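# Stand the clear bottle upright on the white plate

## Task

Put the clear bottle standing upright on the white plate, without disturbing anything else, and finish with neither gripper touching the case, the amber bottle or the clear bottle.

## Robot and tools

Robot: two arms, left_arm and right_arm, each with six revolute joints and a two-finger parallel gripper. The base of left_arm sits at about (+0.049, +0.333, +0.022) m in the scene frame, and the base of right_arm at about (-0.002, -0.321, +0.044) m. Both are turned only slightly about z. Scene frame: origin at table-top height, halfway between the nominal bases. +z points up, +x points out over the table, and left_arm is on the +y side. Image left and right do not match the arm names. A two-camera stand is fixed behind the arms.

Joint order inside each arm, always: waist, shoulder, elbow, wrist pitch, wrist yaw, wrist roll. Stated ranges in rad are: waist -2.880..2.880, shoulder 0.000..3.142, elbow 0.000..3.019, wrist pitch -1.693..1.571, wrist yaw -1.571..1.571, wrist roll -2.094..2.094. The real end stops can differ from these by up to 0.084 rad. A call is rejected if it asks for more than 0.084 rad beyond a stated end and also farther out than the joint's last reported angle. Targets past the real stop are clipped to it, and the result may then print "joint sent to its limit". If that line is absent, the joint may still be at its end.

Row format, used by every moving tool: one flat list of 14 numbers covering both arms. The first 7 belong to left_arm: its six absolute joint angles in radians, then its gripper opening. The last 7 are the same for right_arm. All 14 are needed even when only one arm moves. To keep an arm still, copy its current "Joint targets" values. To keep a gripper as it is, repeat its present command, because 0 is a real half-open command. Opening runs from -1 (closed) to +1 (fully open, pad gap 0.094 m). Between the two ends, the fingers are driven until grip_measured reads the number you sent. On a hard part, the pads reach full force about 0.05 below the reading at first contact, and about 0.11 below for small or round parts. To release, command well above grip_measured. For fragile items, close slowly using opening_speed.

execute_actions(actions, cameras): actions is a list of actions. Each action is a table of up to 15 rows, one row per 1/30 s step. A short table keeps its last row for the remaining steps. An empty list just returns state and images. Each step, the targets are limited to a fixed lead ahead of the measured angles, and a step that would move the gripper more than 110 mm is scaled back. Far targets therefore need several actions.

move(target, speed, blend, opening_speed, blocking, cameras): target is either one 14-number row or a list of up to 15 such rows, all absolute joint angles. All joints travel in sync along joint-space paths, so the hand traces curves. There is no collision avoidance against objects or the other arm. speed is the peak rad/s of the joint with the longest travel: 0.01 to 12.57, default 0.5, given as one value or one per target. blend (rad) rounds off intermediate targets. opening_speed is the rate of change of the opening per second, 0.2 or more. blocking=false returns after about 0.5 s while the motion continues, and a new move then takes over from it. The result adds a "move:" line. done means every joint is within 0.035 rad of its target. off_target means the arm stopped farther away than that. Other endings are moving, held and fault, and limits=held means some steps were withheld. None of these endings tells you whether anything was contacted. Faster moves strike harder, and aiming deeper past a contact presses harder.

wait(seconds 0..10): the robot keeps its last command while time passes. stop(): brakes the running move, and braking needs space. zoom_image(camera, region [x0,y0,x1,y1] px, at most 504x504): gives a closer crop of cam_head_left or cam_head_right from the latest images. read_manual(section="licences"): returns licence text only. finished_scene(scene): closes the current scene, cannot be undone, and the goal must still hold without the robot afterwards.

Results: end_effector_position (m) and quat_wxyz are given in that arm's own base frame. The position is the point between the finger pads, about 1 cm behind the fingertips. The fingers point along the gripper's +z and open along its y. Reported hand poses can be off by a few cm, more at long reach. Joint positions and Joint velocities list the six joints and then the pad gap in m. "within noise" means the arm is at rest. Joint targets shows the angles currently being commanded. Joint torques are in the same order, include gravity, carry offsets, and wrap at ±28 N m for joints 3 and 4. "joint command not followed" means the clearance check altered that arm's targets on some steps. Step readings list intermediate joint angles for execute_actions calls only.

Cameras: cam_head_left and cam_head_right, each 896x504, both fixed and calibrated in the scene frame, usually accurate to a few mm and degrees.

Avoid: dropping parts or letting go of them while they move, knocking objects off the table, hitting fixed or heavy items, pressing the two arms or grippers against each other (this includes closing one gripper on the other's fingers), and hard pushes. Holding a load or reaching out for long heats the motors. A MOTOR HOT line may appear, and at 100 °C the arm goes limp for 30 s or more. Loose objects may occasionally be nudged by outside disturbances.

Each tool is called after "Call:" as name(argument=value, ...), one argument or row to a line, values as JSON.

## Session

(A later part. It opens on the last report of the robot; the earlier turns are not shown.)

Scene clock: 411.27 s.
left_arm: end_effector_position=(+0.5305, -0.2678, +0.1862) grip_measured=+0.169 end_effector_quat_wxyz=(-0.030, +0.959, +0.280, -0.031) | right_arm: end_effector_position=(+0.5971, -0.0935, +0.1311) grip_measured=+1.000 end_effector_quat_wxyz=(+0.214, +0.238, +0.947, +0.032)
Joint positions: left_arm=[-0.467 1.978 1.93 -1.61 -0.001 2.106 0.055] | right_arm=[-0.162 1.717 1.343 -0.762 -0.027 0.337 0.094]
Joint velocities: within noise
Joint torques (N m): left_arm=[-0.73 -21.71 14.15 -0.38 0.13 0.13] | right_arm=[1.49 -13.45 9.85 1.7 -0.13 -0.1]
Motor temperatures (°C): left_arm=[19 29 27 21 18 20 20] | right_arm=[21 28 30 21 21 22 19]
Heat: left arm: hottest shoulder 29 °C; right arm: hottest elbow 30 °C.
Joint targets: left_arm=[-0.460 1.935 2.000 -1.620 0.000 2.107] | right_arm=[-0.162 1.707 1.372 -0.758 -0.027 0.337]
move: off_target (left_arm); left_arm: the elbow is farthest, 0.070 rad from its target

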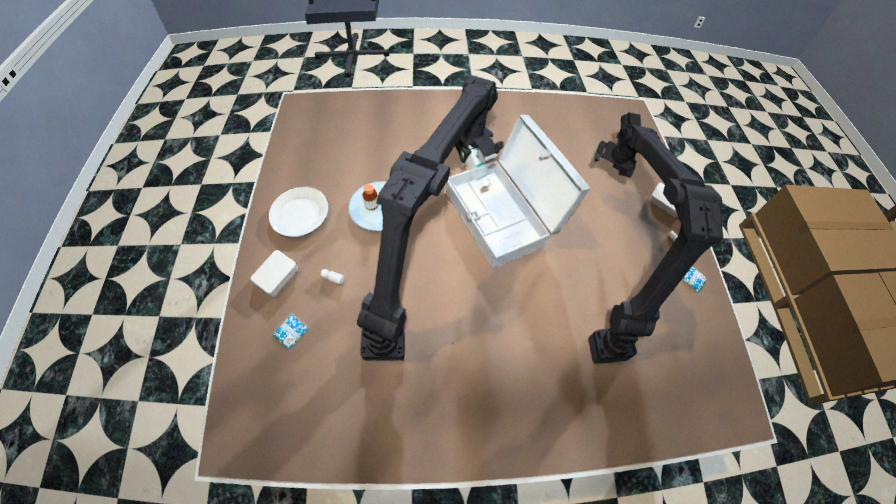

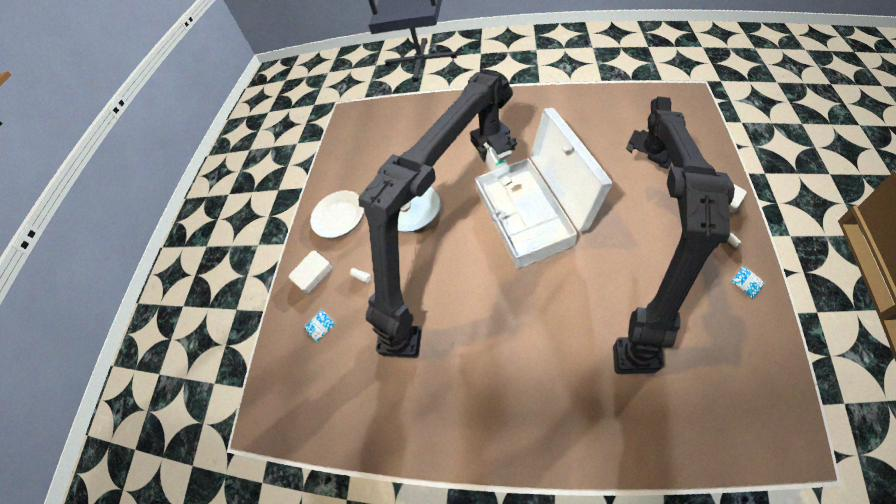

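Call:
move(
  target=[
    [-0.3,1.7,1.8,-1.25,0,1.9,-0.15,-0.162,1.707,1.372,-0.758,-0.027,0.337,1],
    [0.0,1.55,1.5,-0.75,0,1.2,-0.15,-0.162,1.707,1.372,-0.758,-0.027,0.337,1],
    [0.561,1.41,0.78,0.66,0,0,-0.15,-0.162,1.707,1.372,-0.758,-0.027,0.337,1],
  ],
  speed=0.7,
  blend=0.15,
)

Call:
zoom_image(
  camera="cam_head_left",
  region=[230, 130, 410, 310],
)

Call:
zoom_image(
  camera="cam_head_right",
  region=[260, 130, 440, 310],
)

Scene clock: 486.43 s.
left_arm: end_effector_position=(+0.5034, +0.3099, +0.2607) grip_measured=+0.169 end_effector_quat_wxyz=(+0.660, -0.196, +0.700, +0.190) | right_arm: end_effector_position=(+0.5971, -0.0935, +0.1311) grip_measured=+1.000 end_effector_quat_wxyz=(+0.214, +0.238, +0.947, +0.032)
Joint positions: left_arm=[0.552 1.456 0.778 0.623 -0.001 0.008 0.055] | right_arm=[-0.162 1.717 1.343 -0.762 -0.027 0.337 0.094]
Joint velocities: within noise
Joint torques (N m): left_arm=[-0.67 -13.63 8.36 2.89 0.01 0.06] | right_arm=[1.14 -13.45 9.81 1.7 -0.12 -0.08]
Motor temperatures (°C): left_arm=[19 30 33 21 18 20 21] | right_arm=[20 29 31 21 21 22 19]
Heat: left arm: hottest elbow 33 °C; right arm: hottest elbow 31 °C.
Joint targets: left_arm=[0.561 1.410 0.780 0.660 0.000 0.000] | right_arm=[-0.162 1.707 1.372 -0.758 -0.027 0.337]
move: off_target (left_arm); left_arm: the shoulder is farthest, 0.046 rad from its target

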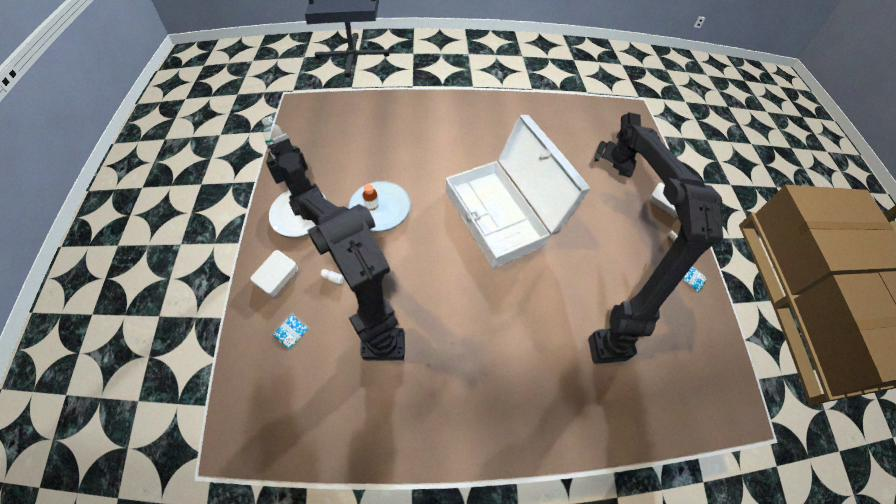

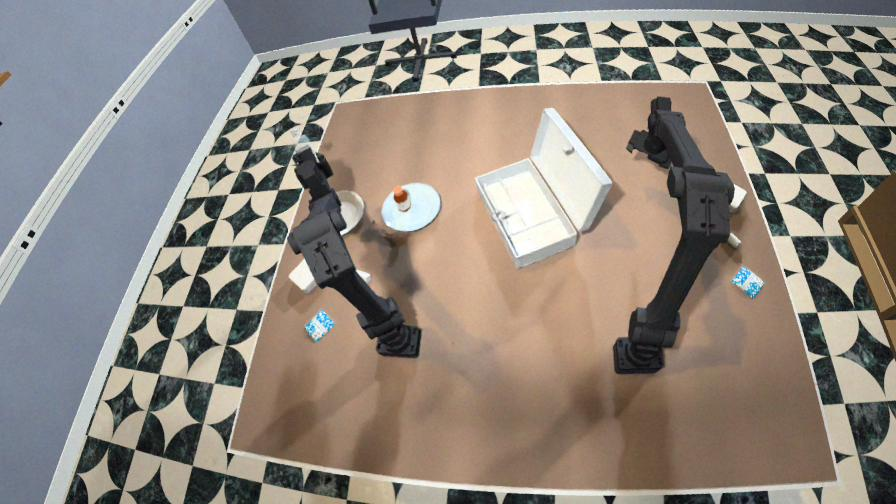

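Scaled by 2.800.

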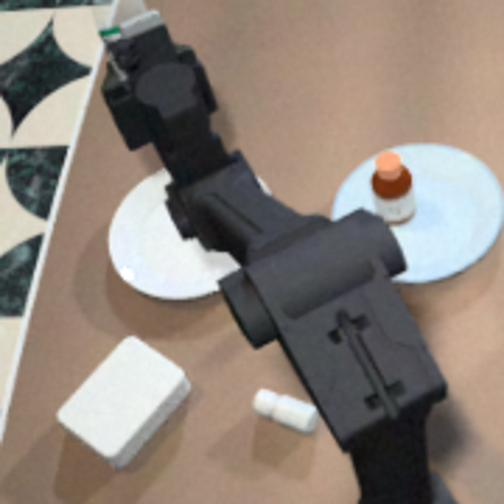

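Scaled by 2.800.

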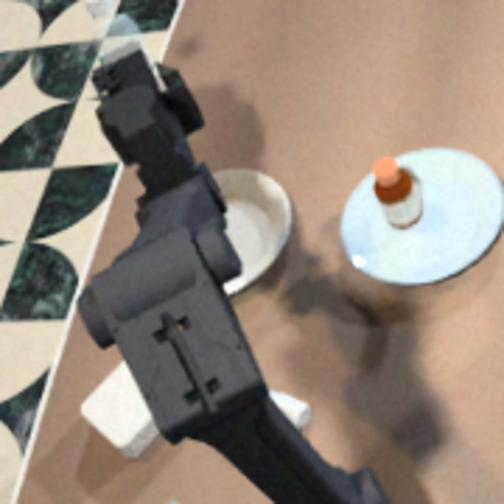

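Call:
zoom_image(
  camera="cam_head_left",
  region=[240, 90, 330, 180],
)

Call:
zoom_image(
  camera="cam_head_right",
  region=[260, 110, 350, 200],
)

Scaled by 5.600.

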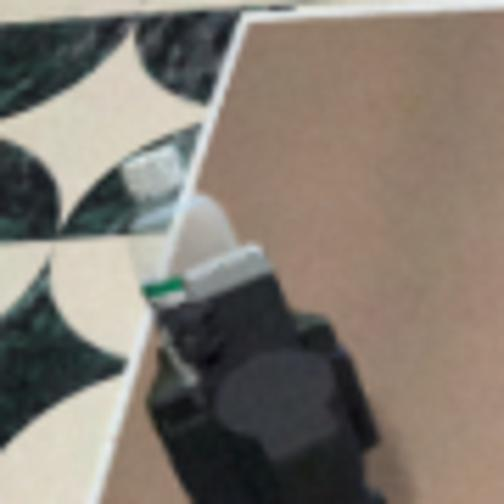

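Scaled by 5.600.

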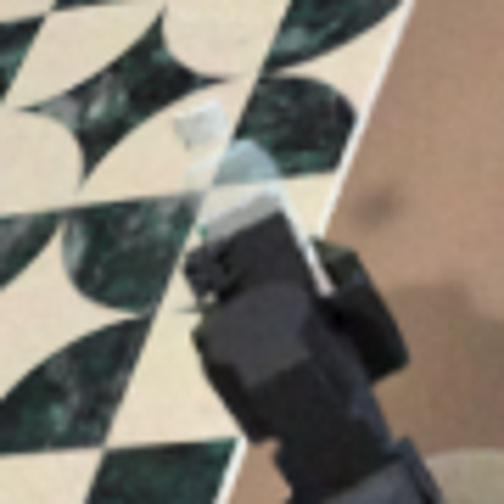

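Call:
move(
  target=[0.561,1.89,0.69,1.28,0,-0.1,-0.15,-0.162,1.707,1.372,-0.758,-0.027,0.337,1],
  speed=0.3,
)

Call:
zoom_image(
  camera="cam_head_left",
  region=[250, 130, 350, 230],
)

Call:
zoom_image(
  camera="cam_head_right",
  region=[290, 140, 390, 240],
)

Scene clock: 531.20 s.
left_arm: end_effector_position=(+0.5031, +0.3097, +0.1183) grip_measured=+0.169 end_effector_quat_wxyz=(+0.700, -0.221, +0.659, +0.164) | right_arm: end_effector_position=(+0.5971, -0.0935, +0.1311) grip_measured=+1.000 end_effector_quat_wxyz=(+0.214, +0.238, +0.947, +0.032)
Joint positions: left_arm=[0.552 1.897 0.688 1.243 -0.001 -0.093 0.055] | right_arm=[-0.162 1.717 1.343 -0.762 -0.027 0.337 0.094]
Joint velocities: within noise
Joint torques (N m): left_arm=[-0.5 -13.22 4.86 2.86 0.07 0.06] | right_arm=[1.44 -13.74 9.78 1.57 -0.12 -0.09]
Motor temperatures (°C): left_arm=[19 31 30 21 18 20 21] | right_arm=[20 29 31 21 21 22 19]
Heat: left arm: hottest shoulder 31 °C; right arm: hottest elbow 31 °C.
Joint targets: left_arm=[0.561 1.890 0.690 1.280 0.000 -0.100] | right_arm=[-0.162 1.707 1.372 -0.758 -0.027 0.337]
move: off_target (left_arm); left_arm: the wrist pitch is farthest, 0.037 rad from its target

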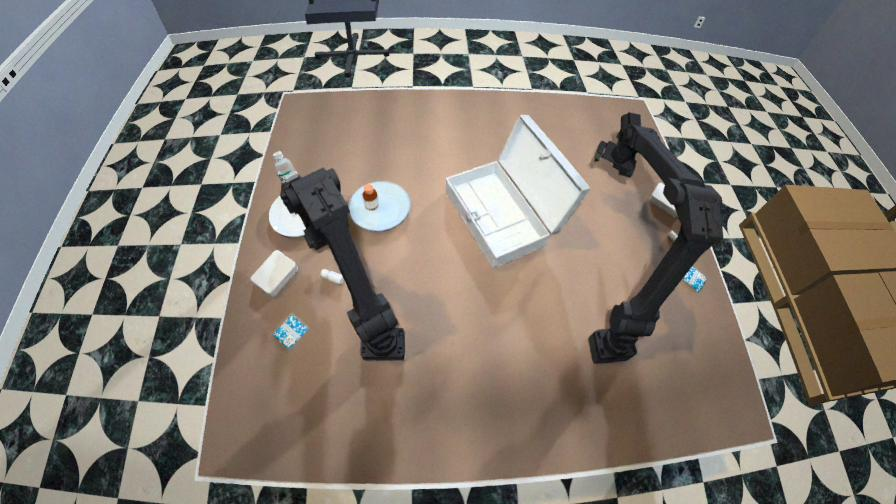

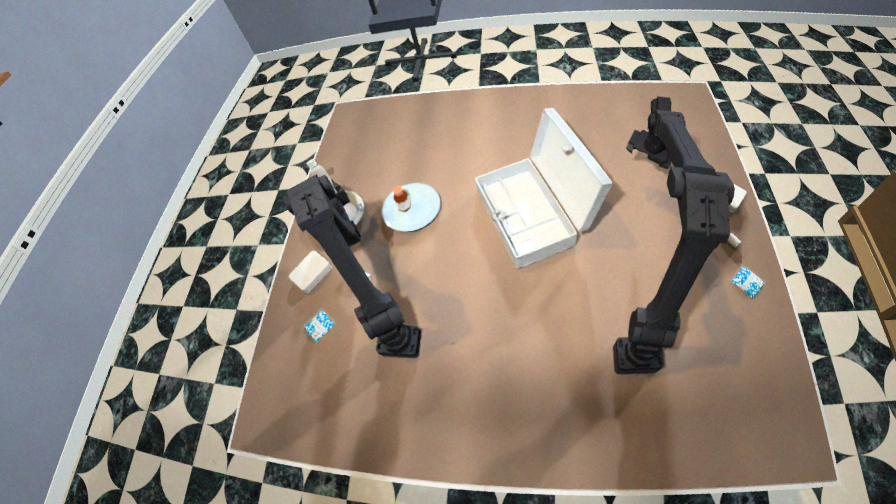

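Scaled by 5.040.

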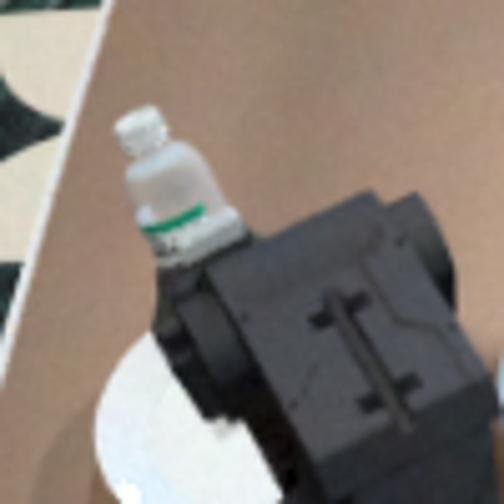

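Scaled by 5.040.

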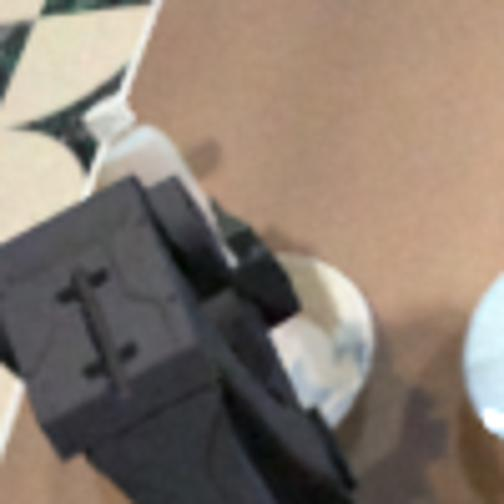

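Call:
move(
  target=[0.589,1.93,0.623,1.355,0,-0.1,-0.15,-0.162,1.707,1.372,-0.758,-0.027,0.337,1],
  speed=0.2,
)

Call:
zoom_image(
  camera="cam_head_left",
  region=[250, 130, 350, 230],
)

Call:
zoom_image(
  camera="cam_head_right",
  region=[290, 140, 390, 240],
)

Scene clock: 571.17 s.
left_arm: end_effector_position=(+0.4748, +0.3075, +0.0914) grip_measured=+0.169 end_effector_quat_wxyz=(+0.688, -0.232, +0.666, +0.169) | right_arm: end_effector_position=(+0.5971, -0.0935, +0.1311) grip_measured=+1.000 end_effector_quat_wxyz=(+0.214, +0.238, +0.947, +0.032)
Joint positions: left_arm=[0.575 1.936 0.622 1.318 -0.001 -0.094 0.055] | right_arm=[-0.162 1.717 1.343 -0.762 -0.027 0.337 0.094]
Joint velocities: within noise
Joint torques (N m): left_arm=[-0.44 -12.4 4.01 2.86 0.06 0.06] | right_arm=[1.85 -14.04 9.94 1.62 -0.16 -0.09]
Motor temperatures (°C): left_arm=[19 29 27 21 18 20 22] | right_arm=[20 29 32 21 21 22 19]
Heat: left arm: hottest shoulder 29 °C; right arm: hottest elbow 32 °C.
Joint targets: left_arm=[0.589 1.930 0.623 1.355 0.000 -0.100] | right_arm=[-0.162 1.707 1.372 -0.758 -0.027 0.337]
move: off_target (left_arm); left_arm: the wrist pitch is farthest, 0.037 rad from its target

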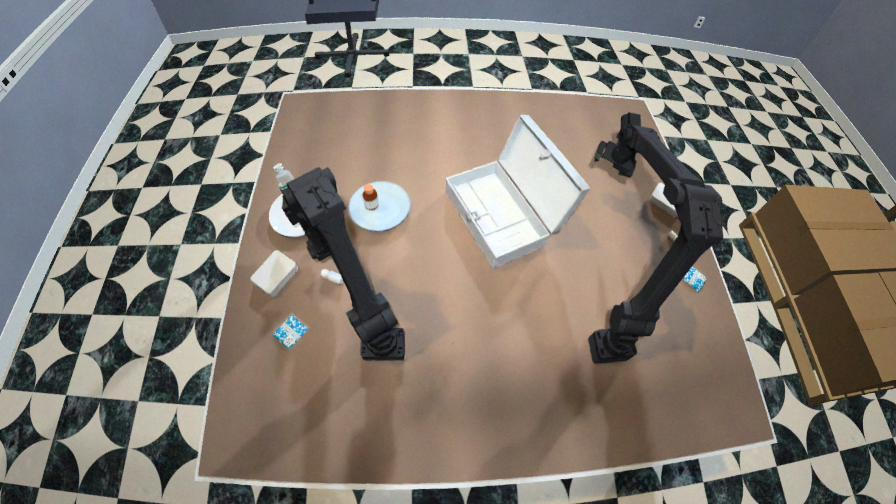

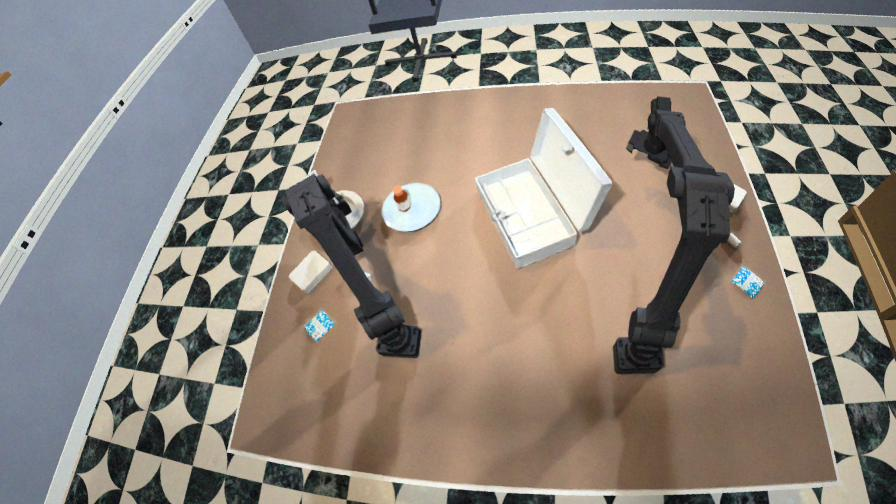

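Scaled by 5.040.

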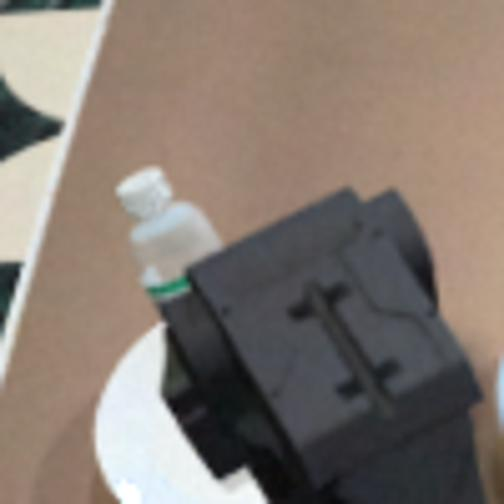

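Scaled by 5.040.

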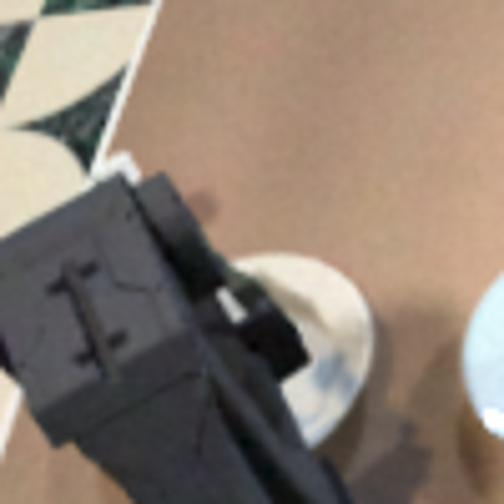

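Call:
move(
  target=[0.589,2.007,0.653,1.4,0,-0.1,-0.15,-0.162,1.707,1.372,-0.758,-0.027,0.337,1],
  speed=0.1,
)

Call:
zoom_image(
  camera="cam_head_left",
  region=[250, 130, 350, 230],
)

Call:
zoom_image(
  camera="cam_head_right",
  region=[290, 160, 370, 240],
)

Scene clock: 598.73 s.
left_arm: end_effector_position=(+0.4716, +0.3054, +0.0624) grip_measured=+0.169 end_effector_quat_wxyz=(+0.678, -0.235, +0.676, +0.167) | right_arm: end_effector_position=(+0.5971, -0.0935, +0.1311) grip_measured=+1.000 end_effector_quat_wxyz=(+0.214, +0.238, +0.947, +0.032)
Joint positions: left_arm=[0.575 2.01 0.622 1.363 -0.001 -0.094 0.055] | right_arm=[-0.162 1.717 1.343 -0.762 -0.027 0.337 0.094]
Joint velocities: within noise
Joint torques (N m): left_arm=[-0.32 -12.86 5.93 2.92 0.09 0.07] | right_arm=[0.91 -13.68 9.91 1.61 -0.14 -0.04]
Motor temperatures (°C): left_arm=[19 28 26 21 18 20 22] | right_arm=[20 29 32 21 21 22 19]
Heat: left arm: hottest shoulder 28 °C; right arm: hottest elbow 32 °C.
Joint targets: left_arm=[0.589 2.007 0.653 1.400 0.000 -0.100] | right_arm=[-0.162 1.707 1.372 -0.758 -0.027 0.337]
move: off_target (left_arm); left_arm: the wrist pitch is farthest, 0.037 rad from its target

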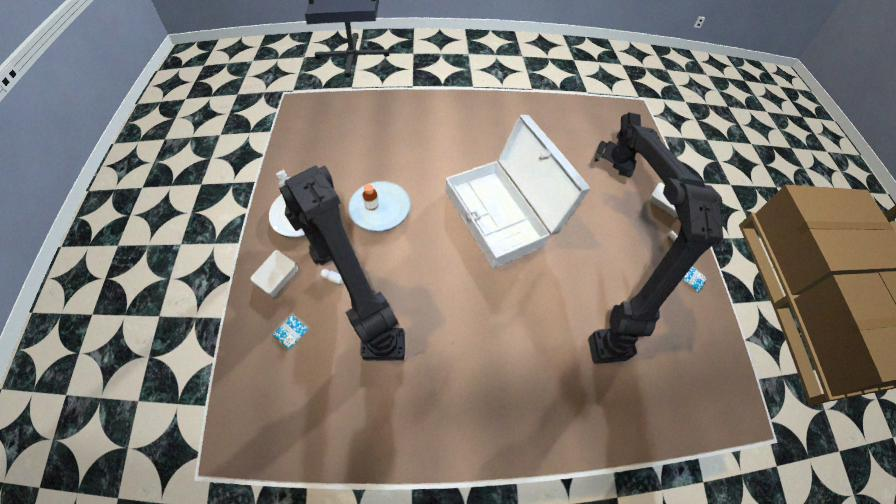

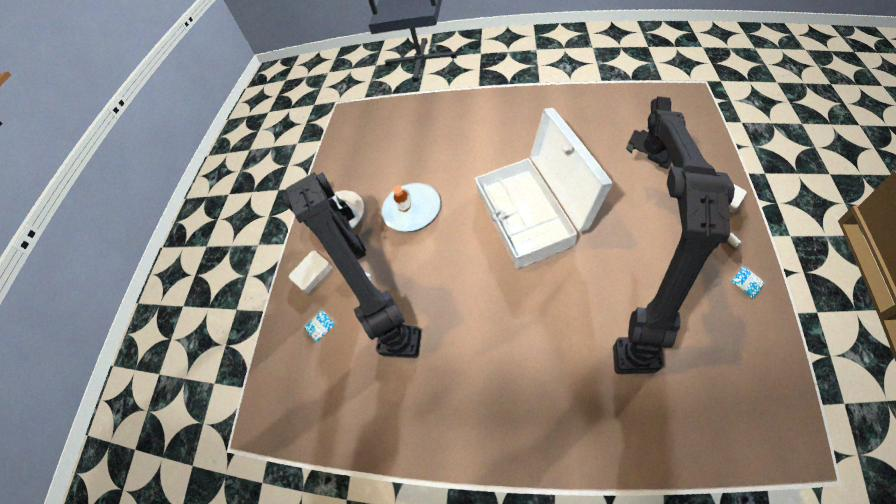

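Scaled by 5.040.

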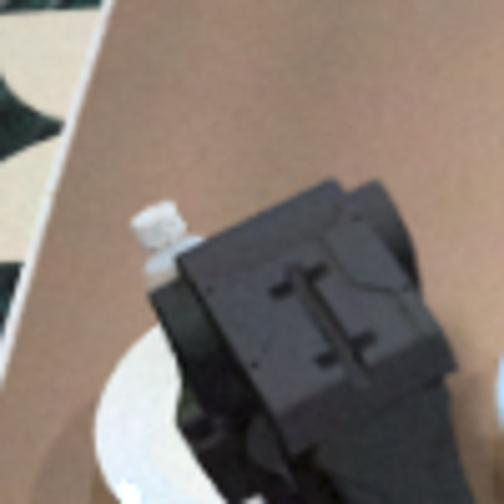

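Scaled by 6.300.

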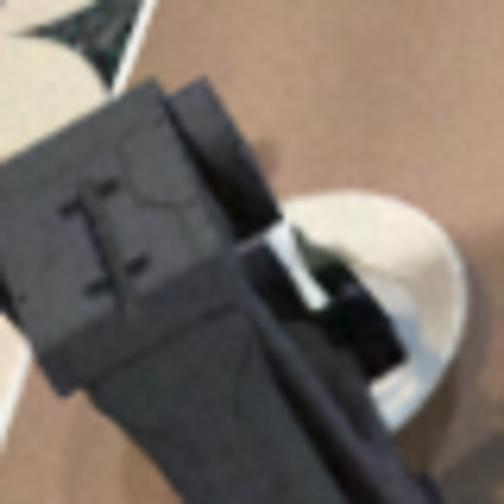

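Call:
move(
  target=[0.589,2.035,0.655,1.45,0,-0.1,-0.15,-0.162,1.707,1.372,-0.758,-0.027,0.337,1],
  speed=0.06,
)

Call:
zoom_image(
  camera="cam_head_left",
  region=[250, 130, 350, 230],
)

Scene clock: 609.53 s.
left_arm: end_effector_position=(+0.4703, +0.3045, +0.0607) grip_measured=+0.169 end_effector_quat_wxyz=(+0.686, -0.233, +0.668, +0.169) | right_arm: end_effector_position=(+0.5971, -0.0935, +0.1311) grip_measured=+1.000 end_effector_quat_wxyz=(+0.214, +0.238, +0.947, +0.032)
Joint positions: left_arm=[0.575 2.036 0.622 1.413 -0.001 -0.094 0.055] | right_arm=[-0.162 1.717 1.343 -0.762 -0.027 0.337 0.094]
Joint velocities: within noise
Joint torques (N m): left_arm=[-0.79 -12.86 5.91 2.85 0.06 0.03] | right_arm=[1.49 -13.8 9.78 1.46 -0.15 -0.05]
Motor temperatures (°C): left_arm=[19 28 26 21 18 20 22] | right_arm=[20 29 32 21 21 22 19]
Heat: left arm: hottest shoulder 28 °C; right arm: hottest elbow 32 °C.
Joint targets: left_arm=[0.589 2.035 0.655 1.450 0.000 -0.100] | right_arm=[-0.162 1.707 1.372 -0.758 -0.027 0.337]
move: off_target (left_arm); left_arm: the wrist pitch is farthest, 0.037 rad from its target

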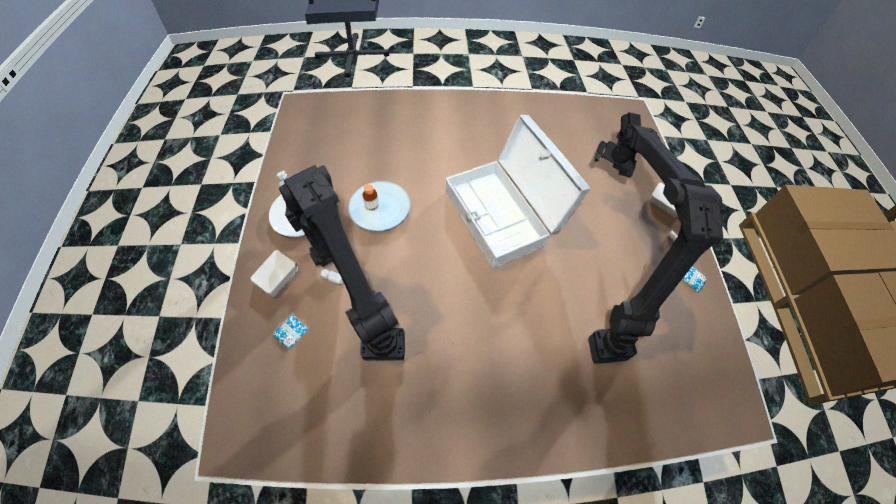

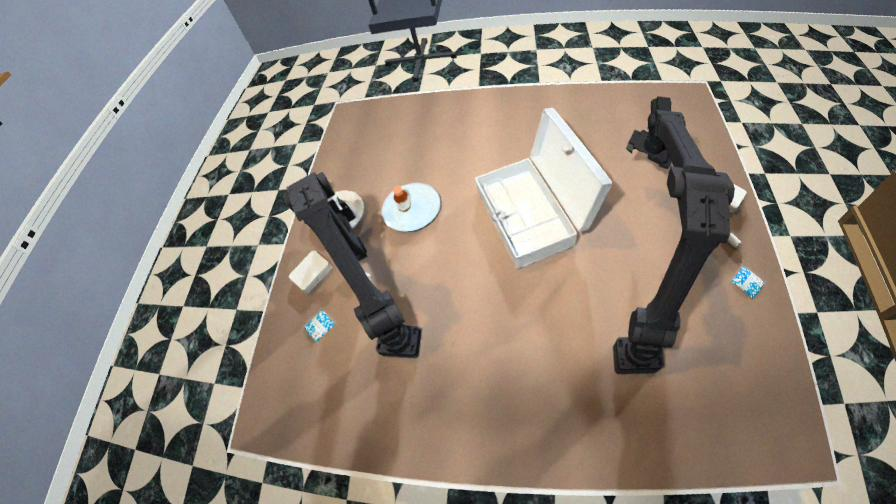

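Scaled by 5.040.

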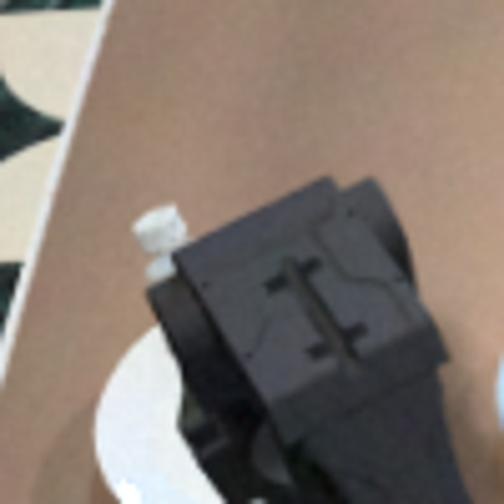

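Call:
move(
  target=[0.589,2.062,0.665,1.477,0,-0.1,-0.15,-0.162,1.707,1.372,-0.758,-0.027,0.337,1],
  speed=0.06,
)

Call:
zoom_image(
  camera="cam_head_left",
  region=[250, 130, 350, 230],
)

Call:
move(
  target=[0.589,2.085,0.672,1.493,0,-0.1,-0.15,-0.162,1.707,1.372,-0.758,-0.027,0.337,1],
  speed=0.06,
  cameras=["cam_head_left"],
)

Call:
zoom_image(
  camera="cam_head_left",
  region=[250, 130, 350, 230],
)

Scene clock: 623.83 s.
left_arm: end_effector_position=(+0.4706, +0.3047, +0.0544) grip_measured=+0.169 end_effector_quat_wxyz=(+0.688, -0.232, +0.666, +0.169) | right_arm: end_effector_position=(+0.5971, -0.0935, +0.1311) grip_measured=+1.000 end_effector_quat_wxyz=(+0.214, +0.238, +0.947, +0.032)
Joint positions: left_arm=[0.575 2.064 0.628 1.44 -0.001 -0.094 0.055] | right_arm=[-0.162 1.717 1.343 -0.762 -0.027 0.337 0.094]
Joint velocities: within noise
Joint torques (N m): left_arm=[-0.62 -12.98 6.09 2.95 0.04 0.06] | right_arm=[1.08 -13.86 9.95 1.74 -0.14 -0.07]
Motor temperatures (°C): left_arm=[19 29 26 21 18 20 22] | right_arm=[20 29 32 21 21 22 19]
Heat: left arm: hottest shoulder 29 °C; right arm: hottest elbow 32 °C.
Joint targets: left_arm=[0.589 2.062 0.665 1.477 0.000 -0.100] | right_arm=[-0.162 1.707 1.372 -0.758 -0.027 0.337]
move: off_target (left_arm); left_arm: the elbow is farthest, 0.037 rad from its target

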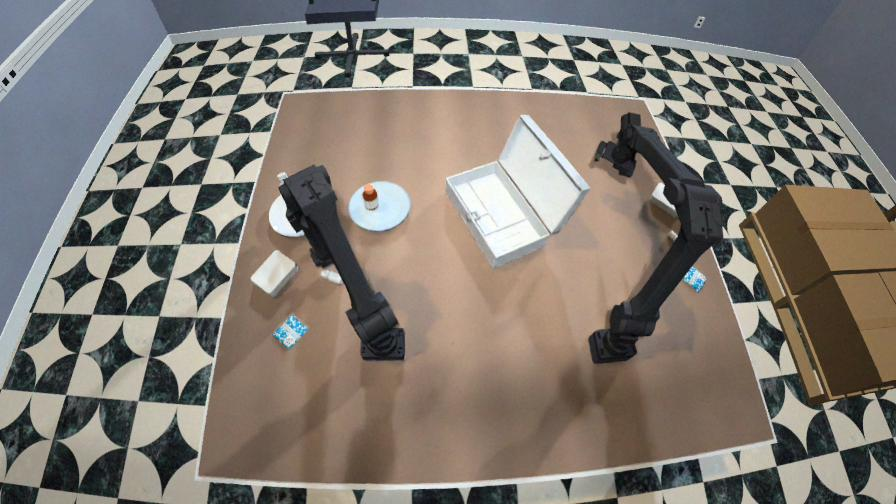

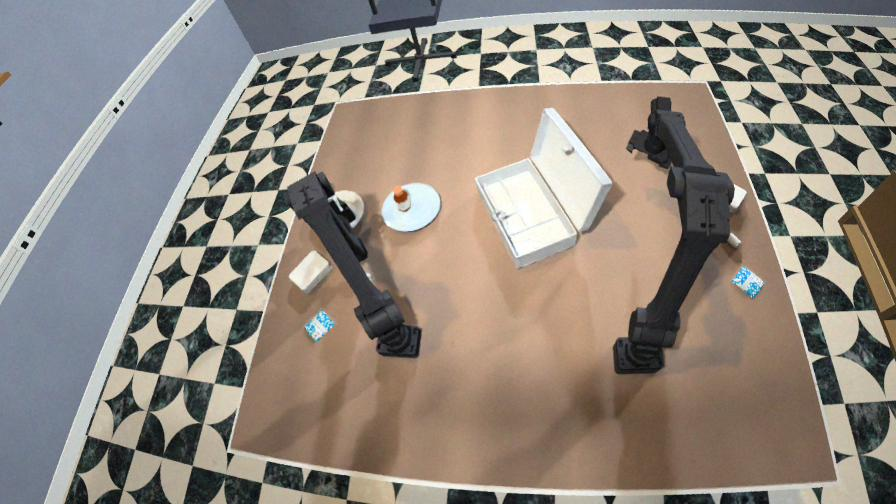

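Scaled by 5.040.

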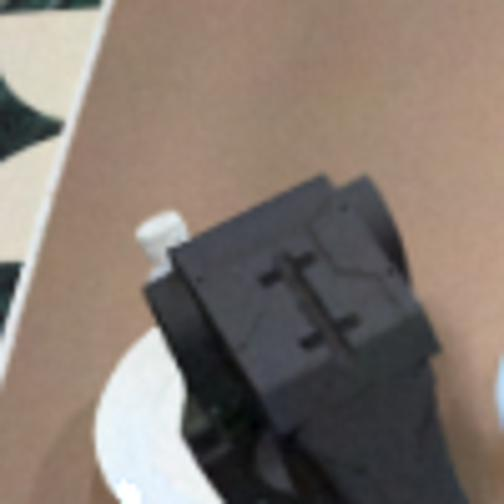

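Scene clock: 624.70 s.
left_arm: end_effector_position=(+0.4712, +0.3052, +0.0482) grip_measured=+0.169 end_effector_quat_wxyz=(+0.688, -0.232, +0.666, +0.169) | right_arm: end_effector_position=(+0.5971, -0.0935, +0.1311) grip_measured=+1.000 end_effector_quat_wxyz=(+0.214, +0.238, +0.947, +0.032)
Joint positions: left_arm=[0.575 2.087 0.635 1.456 -0.001 -0.094 0.055] | right_arm=[-0.162 1.717 1.343 -0.762 -0.027 0.337 0.094]
Joint velocities: within noise
Joint torques (N m): left_arm=[-0.09 -12.98 5.86 2.73 0.04 0.08] | right_arm=[1.26 -13.86 9.73 1.68 -0.15 -0.08]
Motor temperatures (°C): left_arm=[19 29 26 21 18 20 22] | right_arm=[20 29 32 21 21 22 19]
Heat: left arm: hottest shoulder 29 °C; right arm: hottest elbow 32 °C.
Joint targets: left_arm=[0.589 2.085 0.672 1.493 0.000 -0.100] | right_arm=[-0.162 1.707 1.372 -0.758 -0.027 0.337]
move: off_target (left_arm); left_arm: the elbow is farthest, 0.037 rad from its target
Images, in order (width x height): cam_head_left 896x504.

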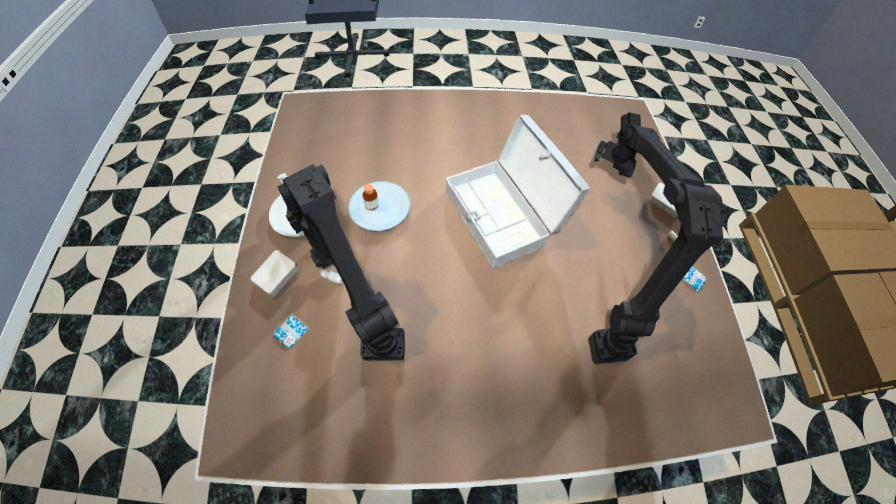

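Scaled by 5.040.

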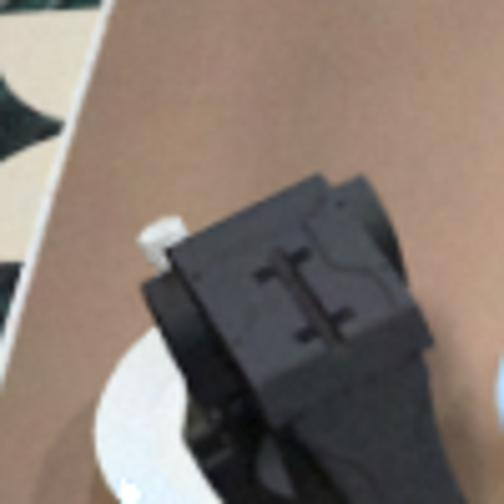

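Call:
move(
  target=[0.589,2.102,0.679,1.506,0,-0.1,-0.15,-0.162,1.707,1.372,-0.758,-0.027,0.337,1],
  speed=0.06,
  cameras=[],
)

Call:
move(
  target=[0.589,2.118,0.685,1.516,0,-0.1,-0.15,-0.162,1.707,1.372,-0.758,-0.027,0.337,1],
  speed=0.06,
)

Call:
zoom_image(
  camera="cam_head_left",
  region=[250, 130, 350, 230],
)

Call:
zoom_image(
  camera="cam_head_right",
  region=[290, 160, 390, 260],
)

Scene clock: 640.00 s.
left_arm: end_effector_position=(+0.4725, +0.3060, +0.0449) grip_measured=+0.169 end_effector_quat_wxyz=(+0.690, -0.231, +0.665, +0.170) | right_arm: end_effector_position=(+0.5971, -0.0935, +0.1311) grip_measured=+1.000 end_effector_quat_wxyz=(+0.214, +0.238, +0.947, +0.032)
Joint positions: left_arm=[0.575 2.103 0.643 1.469 -0.001 -0.094 0.055] | right_arm=[-0.162 1.717 1.343 -0.762 -0.027 0.337 0.094]
Joint velocities: within noise
Joint torques (N m): left_arm=[-0.32 -12.98 5.91 2.86 0.05 0.06] | right_arm=[1.32 -12.98 10.13 1.69 -0.14 -0.03]
Motor temperatures (°C): left_arm=[19 29 26 21 18 20 22] | right_arm=[20 29 32 21 21 22 19]
Heat: left arm: hottest shoulder 29 °C; right arm: hottest elbow 32 °C.
Joint targets: left_arm=[0.589 2.102 0.679 1.506 0.000 -0.100] | right_arm=[-0.162 1.707 1.372 -0.758 -0.027 0.337]
move: off_target (left_arm); left_arm: the wrist pitch is farthest, 0.037 rad from its target
No camera images: "cameras" was empty.

Scene clock: 640.80 s.
left_arm: end_effector_position=(+0.4735, +0.3066, +0.0405) grip_measured=+0.169 end_effector_quat_wxyz=(+0.690, -0.231, +0.665, +0.170) | right_arm: end_effector_position=(+0.5971, -0.0935, +0.1311) grip_measured=+1.000 end_effector_quat_wxyz=(+0.214, +0.238, +0.947, +0.032)
Joint positions: left_arm=[0.575 2.119 0.65 1.479 -0.001 -0.094 0.055] | right_arm=[-0.162 1.717 1.343 -0.762 -0.027 0.337 0.094]
Joint velocities: within noise
Joint torques (N m): left_arm=[0.09 -12.92 5.57 2.85 0.08 0.03] | right_arm=[1.03 -13.33 9.92 1.77 -0.2 -0.06]
Motor temperatures (°C): left_arm=[19 29 26 21 18 20 22] | right_arm=[20 29 32 21 21 22 19]
Heat: left arm: hottest shoulder 29 °C; right arm: hottest elbow 32 °C.
Joint targets: left_arm=[0.589 2.118 0.685 1.516 0.000 -0.100] | right_arm=[-0.162 1.707 1.372 -0.758 -0.027 0.337]
move: off_target (left_arm); left_arm: the wrist pitch is farthest, 0.037 rad from its target

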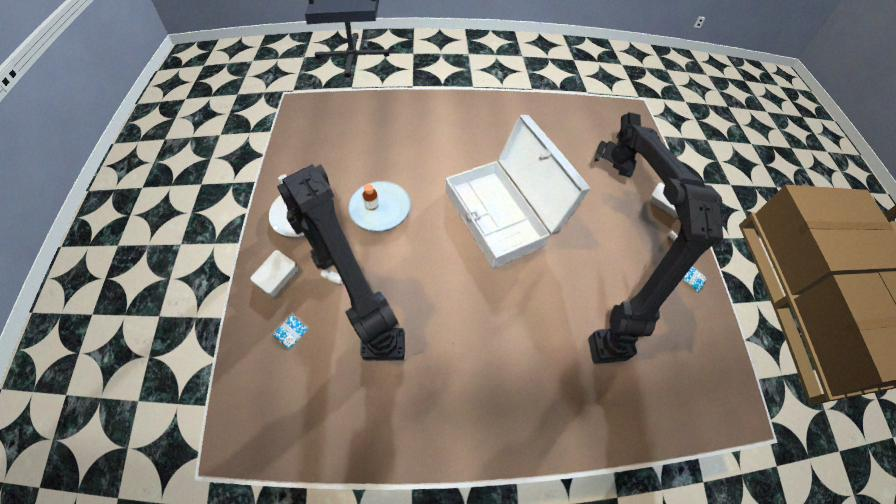

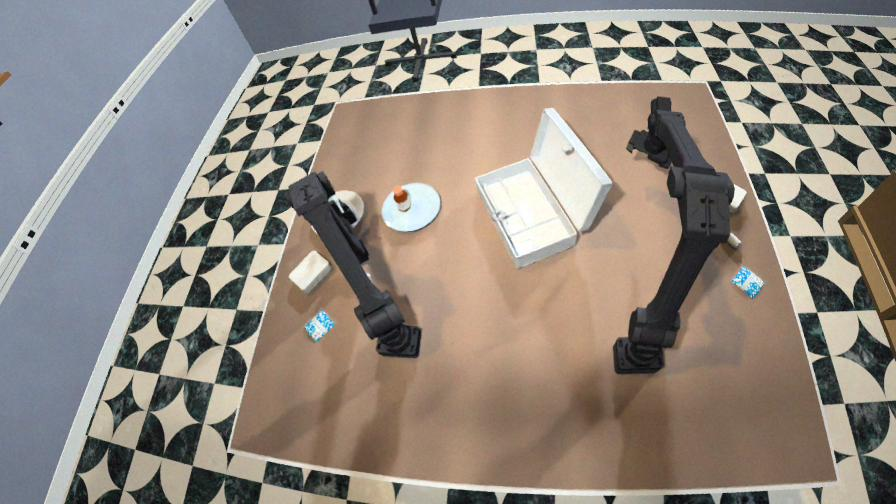

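Scaled by 5.040.

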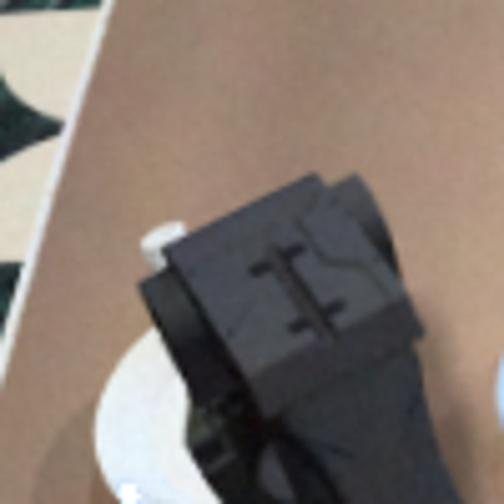

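Scaled by 5.040.

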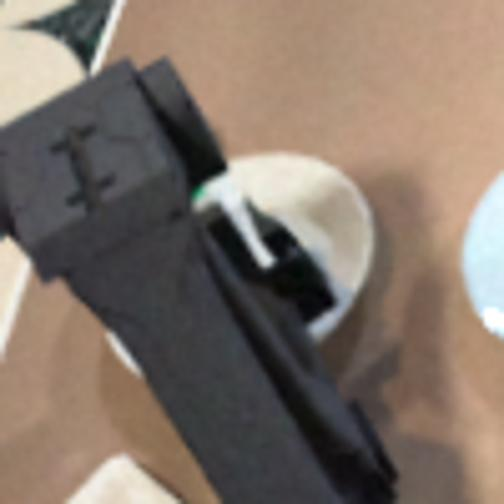

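Call:
zoom_image(
  camera="cam_head_left",
  region=[290, 210, 370, 290],
)

Call:
zoom_image(
  camera="cam_head_right",
  region=[310, 180, 390, 290],
)

Scaled by 6.300.

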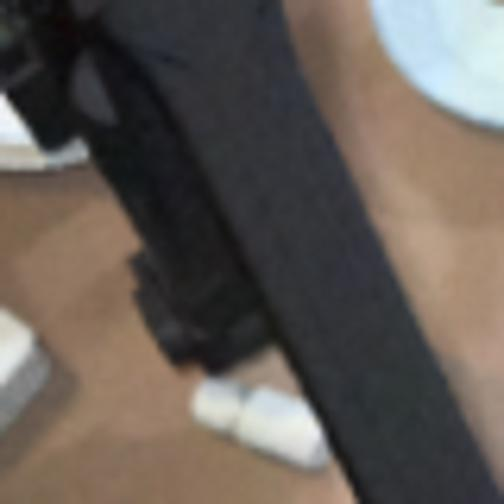

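Scaled by 4.582.

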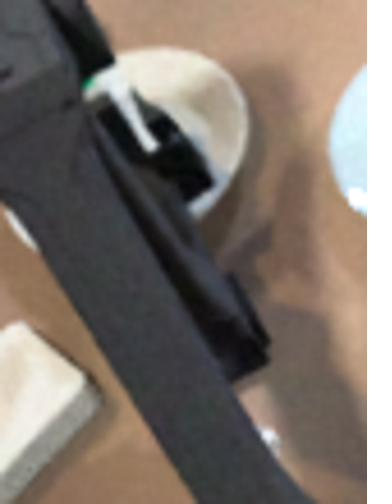

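Call:
move(
  target=[0.589,2.135,0.705,1.513,0,-0.1,-0.15,-0.162,1.707,1.372,-0.758,-0.027,0.337,1],
  speed=0.06,
  cameras=[],
)

Call:
move(
  target=[0.589,2.15,0.715,1.52,0,-0.1,-0.15,-0.162,1.707,1.372,-0.758,-0.027,0.337,1],
  speed=0.06,
)

Call:
zoom_image(
  camera="cam_head_left",
  region=[250, 160, 370, 280],
)

Call:
zoom_image(
  camera="cam_head_right",
  region=[290, 160, 390, 260],
)

Scene clock: 675.37 s.
left_arm: end_effector_position=(+0.4782, +0.3097, +0.0369) grip_measured=+0.169 end_effector_quat_wxyz=(+0.691, -0.231, +0.664, +0.170) | right_arm: end_effector_position=(+0.5971, -0.0935, +0.1311) grip_measured=+1.000 end_effector_quat_wxyz=(+0.214, +0.238, +0.947, +0.032)
Joint positions: left_arm=[0.575 2.136 0.669 1.479 -0.001 -0.094 0.055] | right_arm=[-0.162 1.717 1.343 -0.762 -0.027 0.337 0.094]
Joint velocities: within noise
Joint torques (N m): left_arm=[-0.67 -13.22 5.82 2.76 0.05 0.05] | right_arm=[1.61 -13.68 9.62 1.66 -0.13 -0.1]
Motor temperatures (°C): left_arm=[19 28 26 21 18 20 22] | right_arm=[20 29 32 21 21 22 19]
Heat: left arm: hottest shoulder 28 °C; right arm: hottest elbow 32 °C.
Joint targets: left_arm=[0.589 2.135 0.705 1.513 0.000 -0.100] | right_arm=[-0.162 1.707 1.372 -0.758 -0.027 0.337]
move: off_target (left_arm); left_arm: the elbow is farthest, 0.036 rad from its target
No camera images: "cameras" was empty.

Scene clock: 676.13 s.
left_arm: end_effector_position=(+0.4808, +0.3114, +0.0345) grip_measured=+0.169 end_effector_quat_wxyz=(+0.692, -0.231, +0.662, +0.170) | right_arm: end_effector_position=(+0.5971, -0.0935, +0.1311) grip_measured=+1.000 end_effector_quat_wxyz=(+0.214, +0.238, +0.947, +0.032)
Joint positions: left_arm=[0.575 2.148 0.68 1.484 -0.001 -0.094 0.055] | right_arm=[-0.162 1.717 1.343 -0.762 -0.027 0.337 0.094]
Joint velocities: within noise
Joint torques (N m): left_arm=[-0.03 -13.51 5.52 2.78 0.1 0.06] | right_arm=[1.14 -13.92 10.13 1.63 -0.11 -0.05]
Motor temperatures (°C): left_arm=[19 28 26 21 18 20 22] | right_arm=[20 29 32 21 21 22 19]
Heat: left arm: hottest shoulder 28 °C; right arm: hottest elbow 32 °C.
Joint targets: left_arm=[0.589 2.150 0.715 1.520 0.000 -0.100] | right_arm=[-0.162 1.707 1.372 -0.758 -0.027 0.337]
move: off_target (left_arm); left_arm: the wrist pitch is farthest, 0.036 rad from its target

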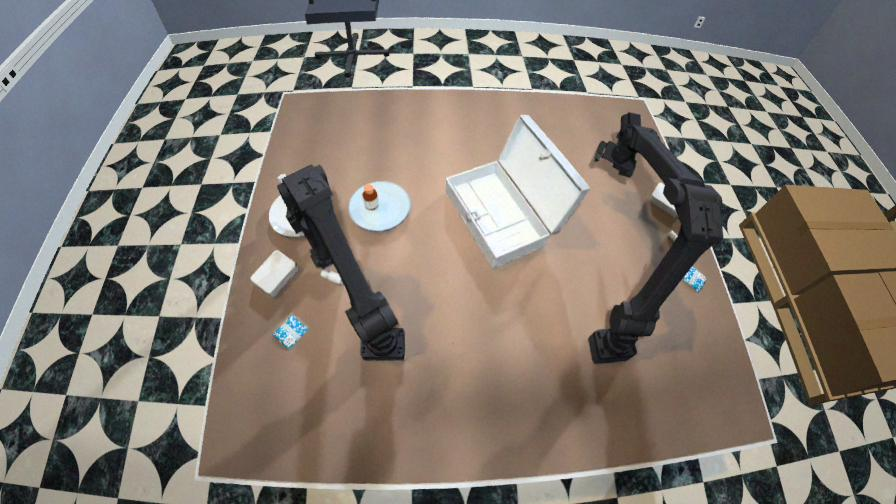

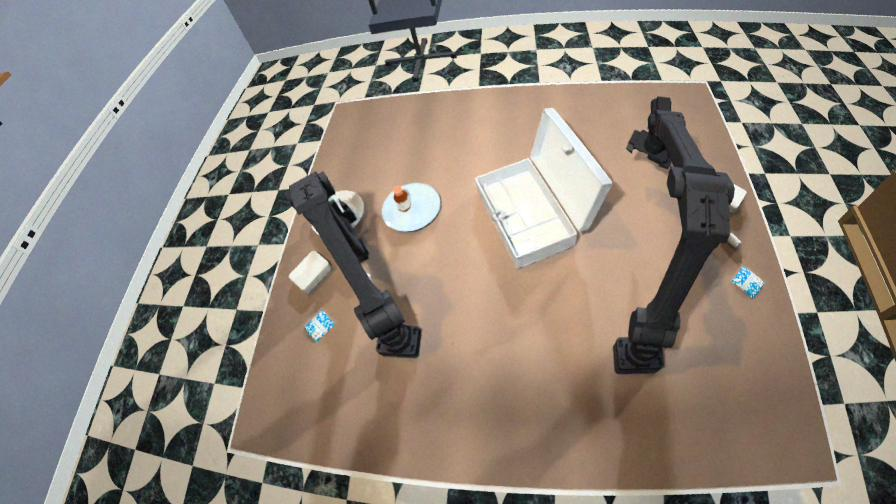

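Scaled by 4.200.

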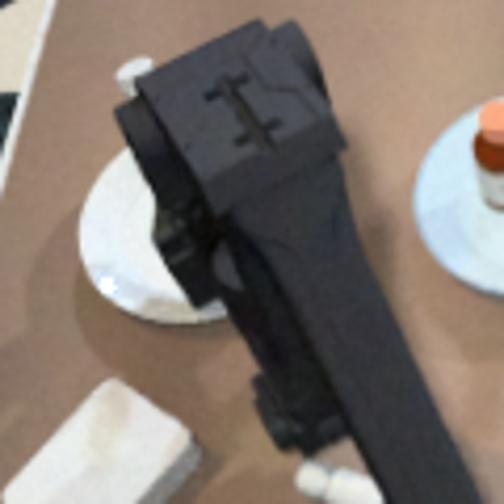

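Scaled by 5.040.

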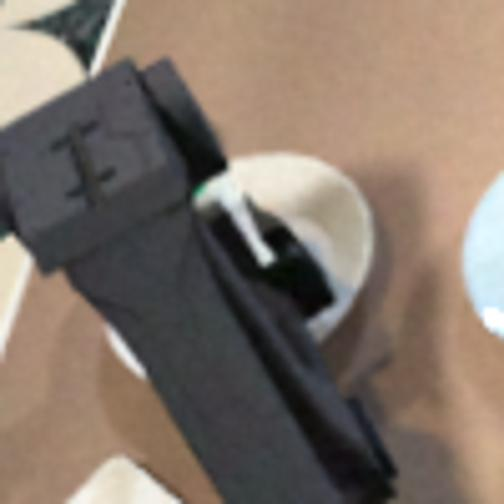

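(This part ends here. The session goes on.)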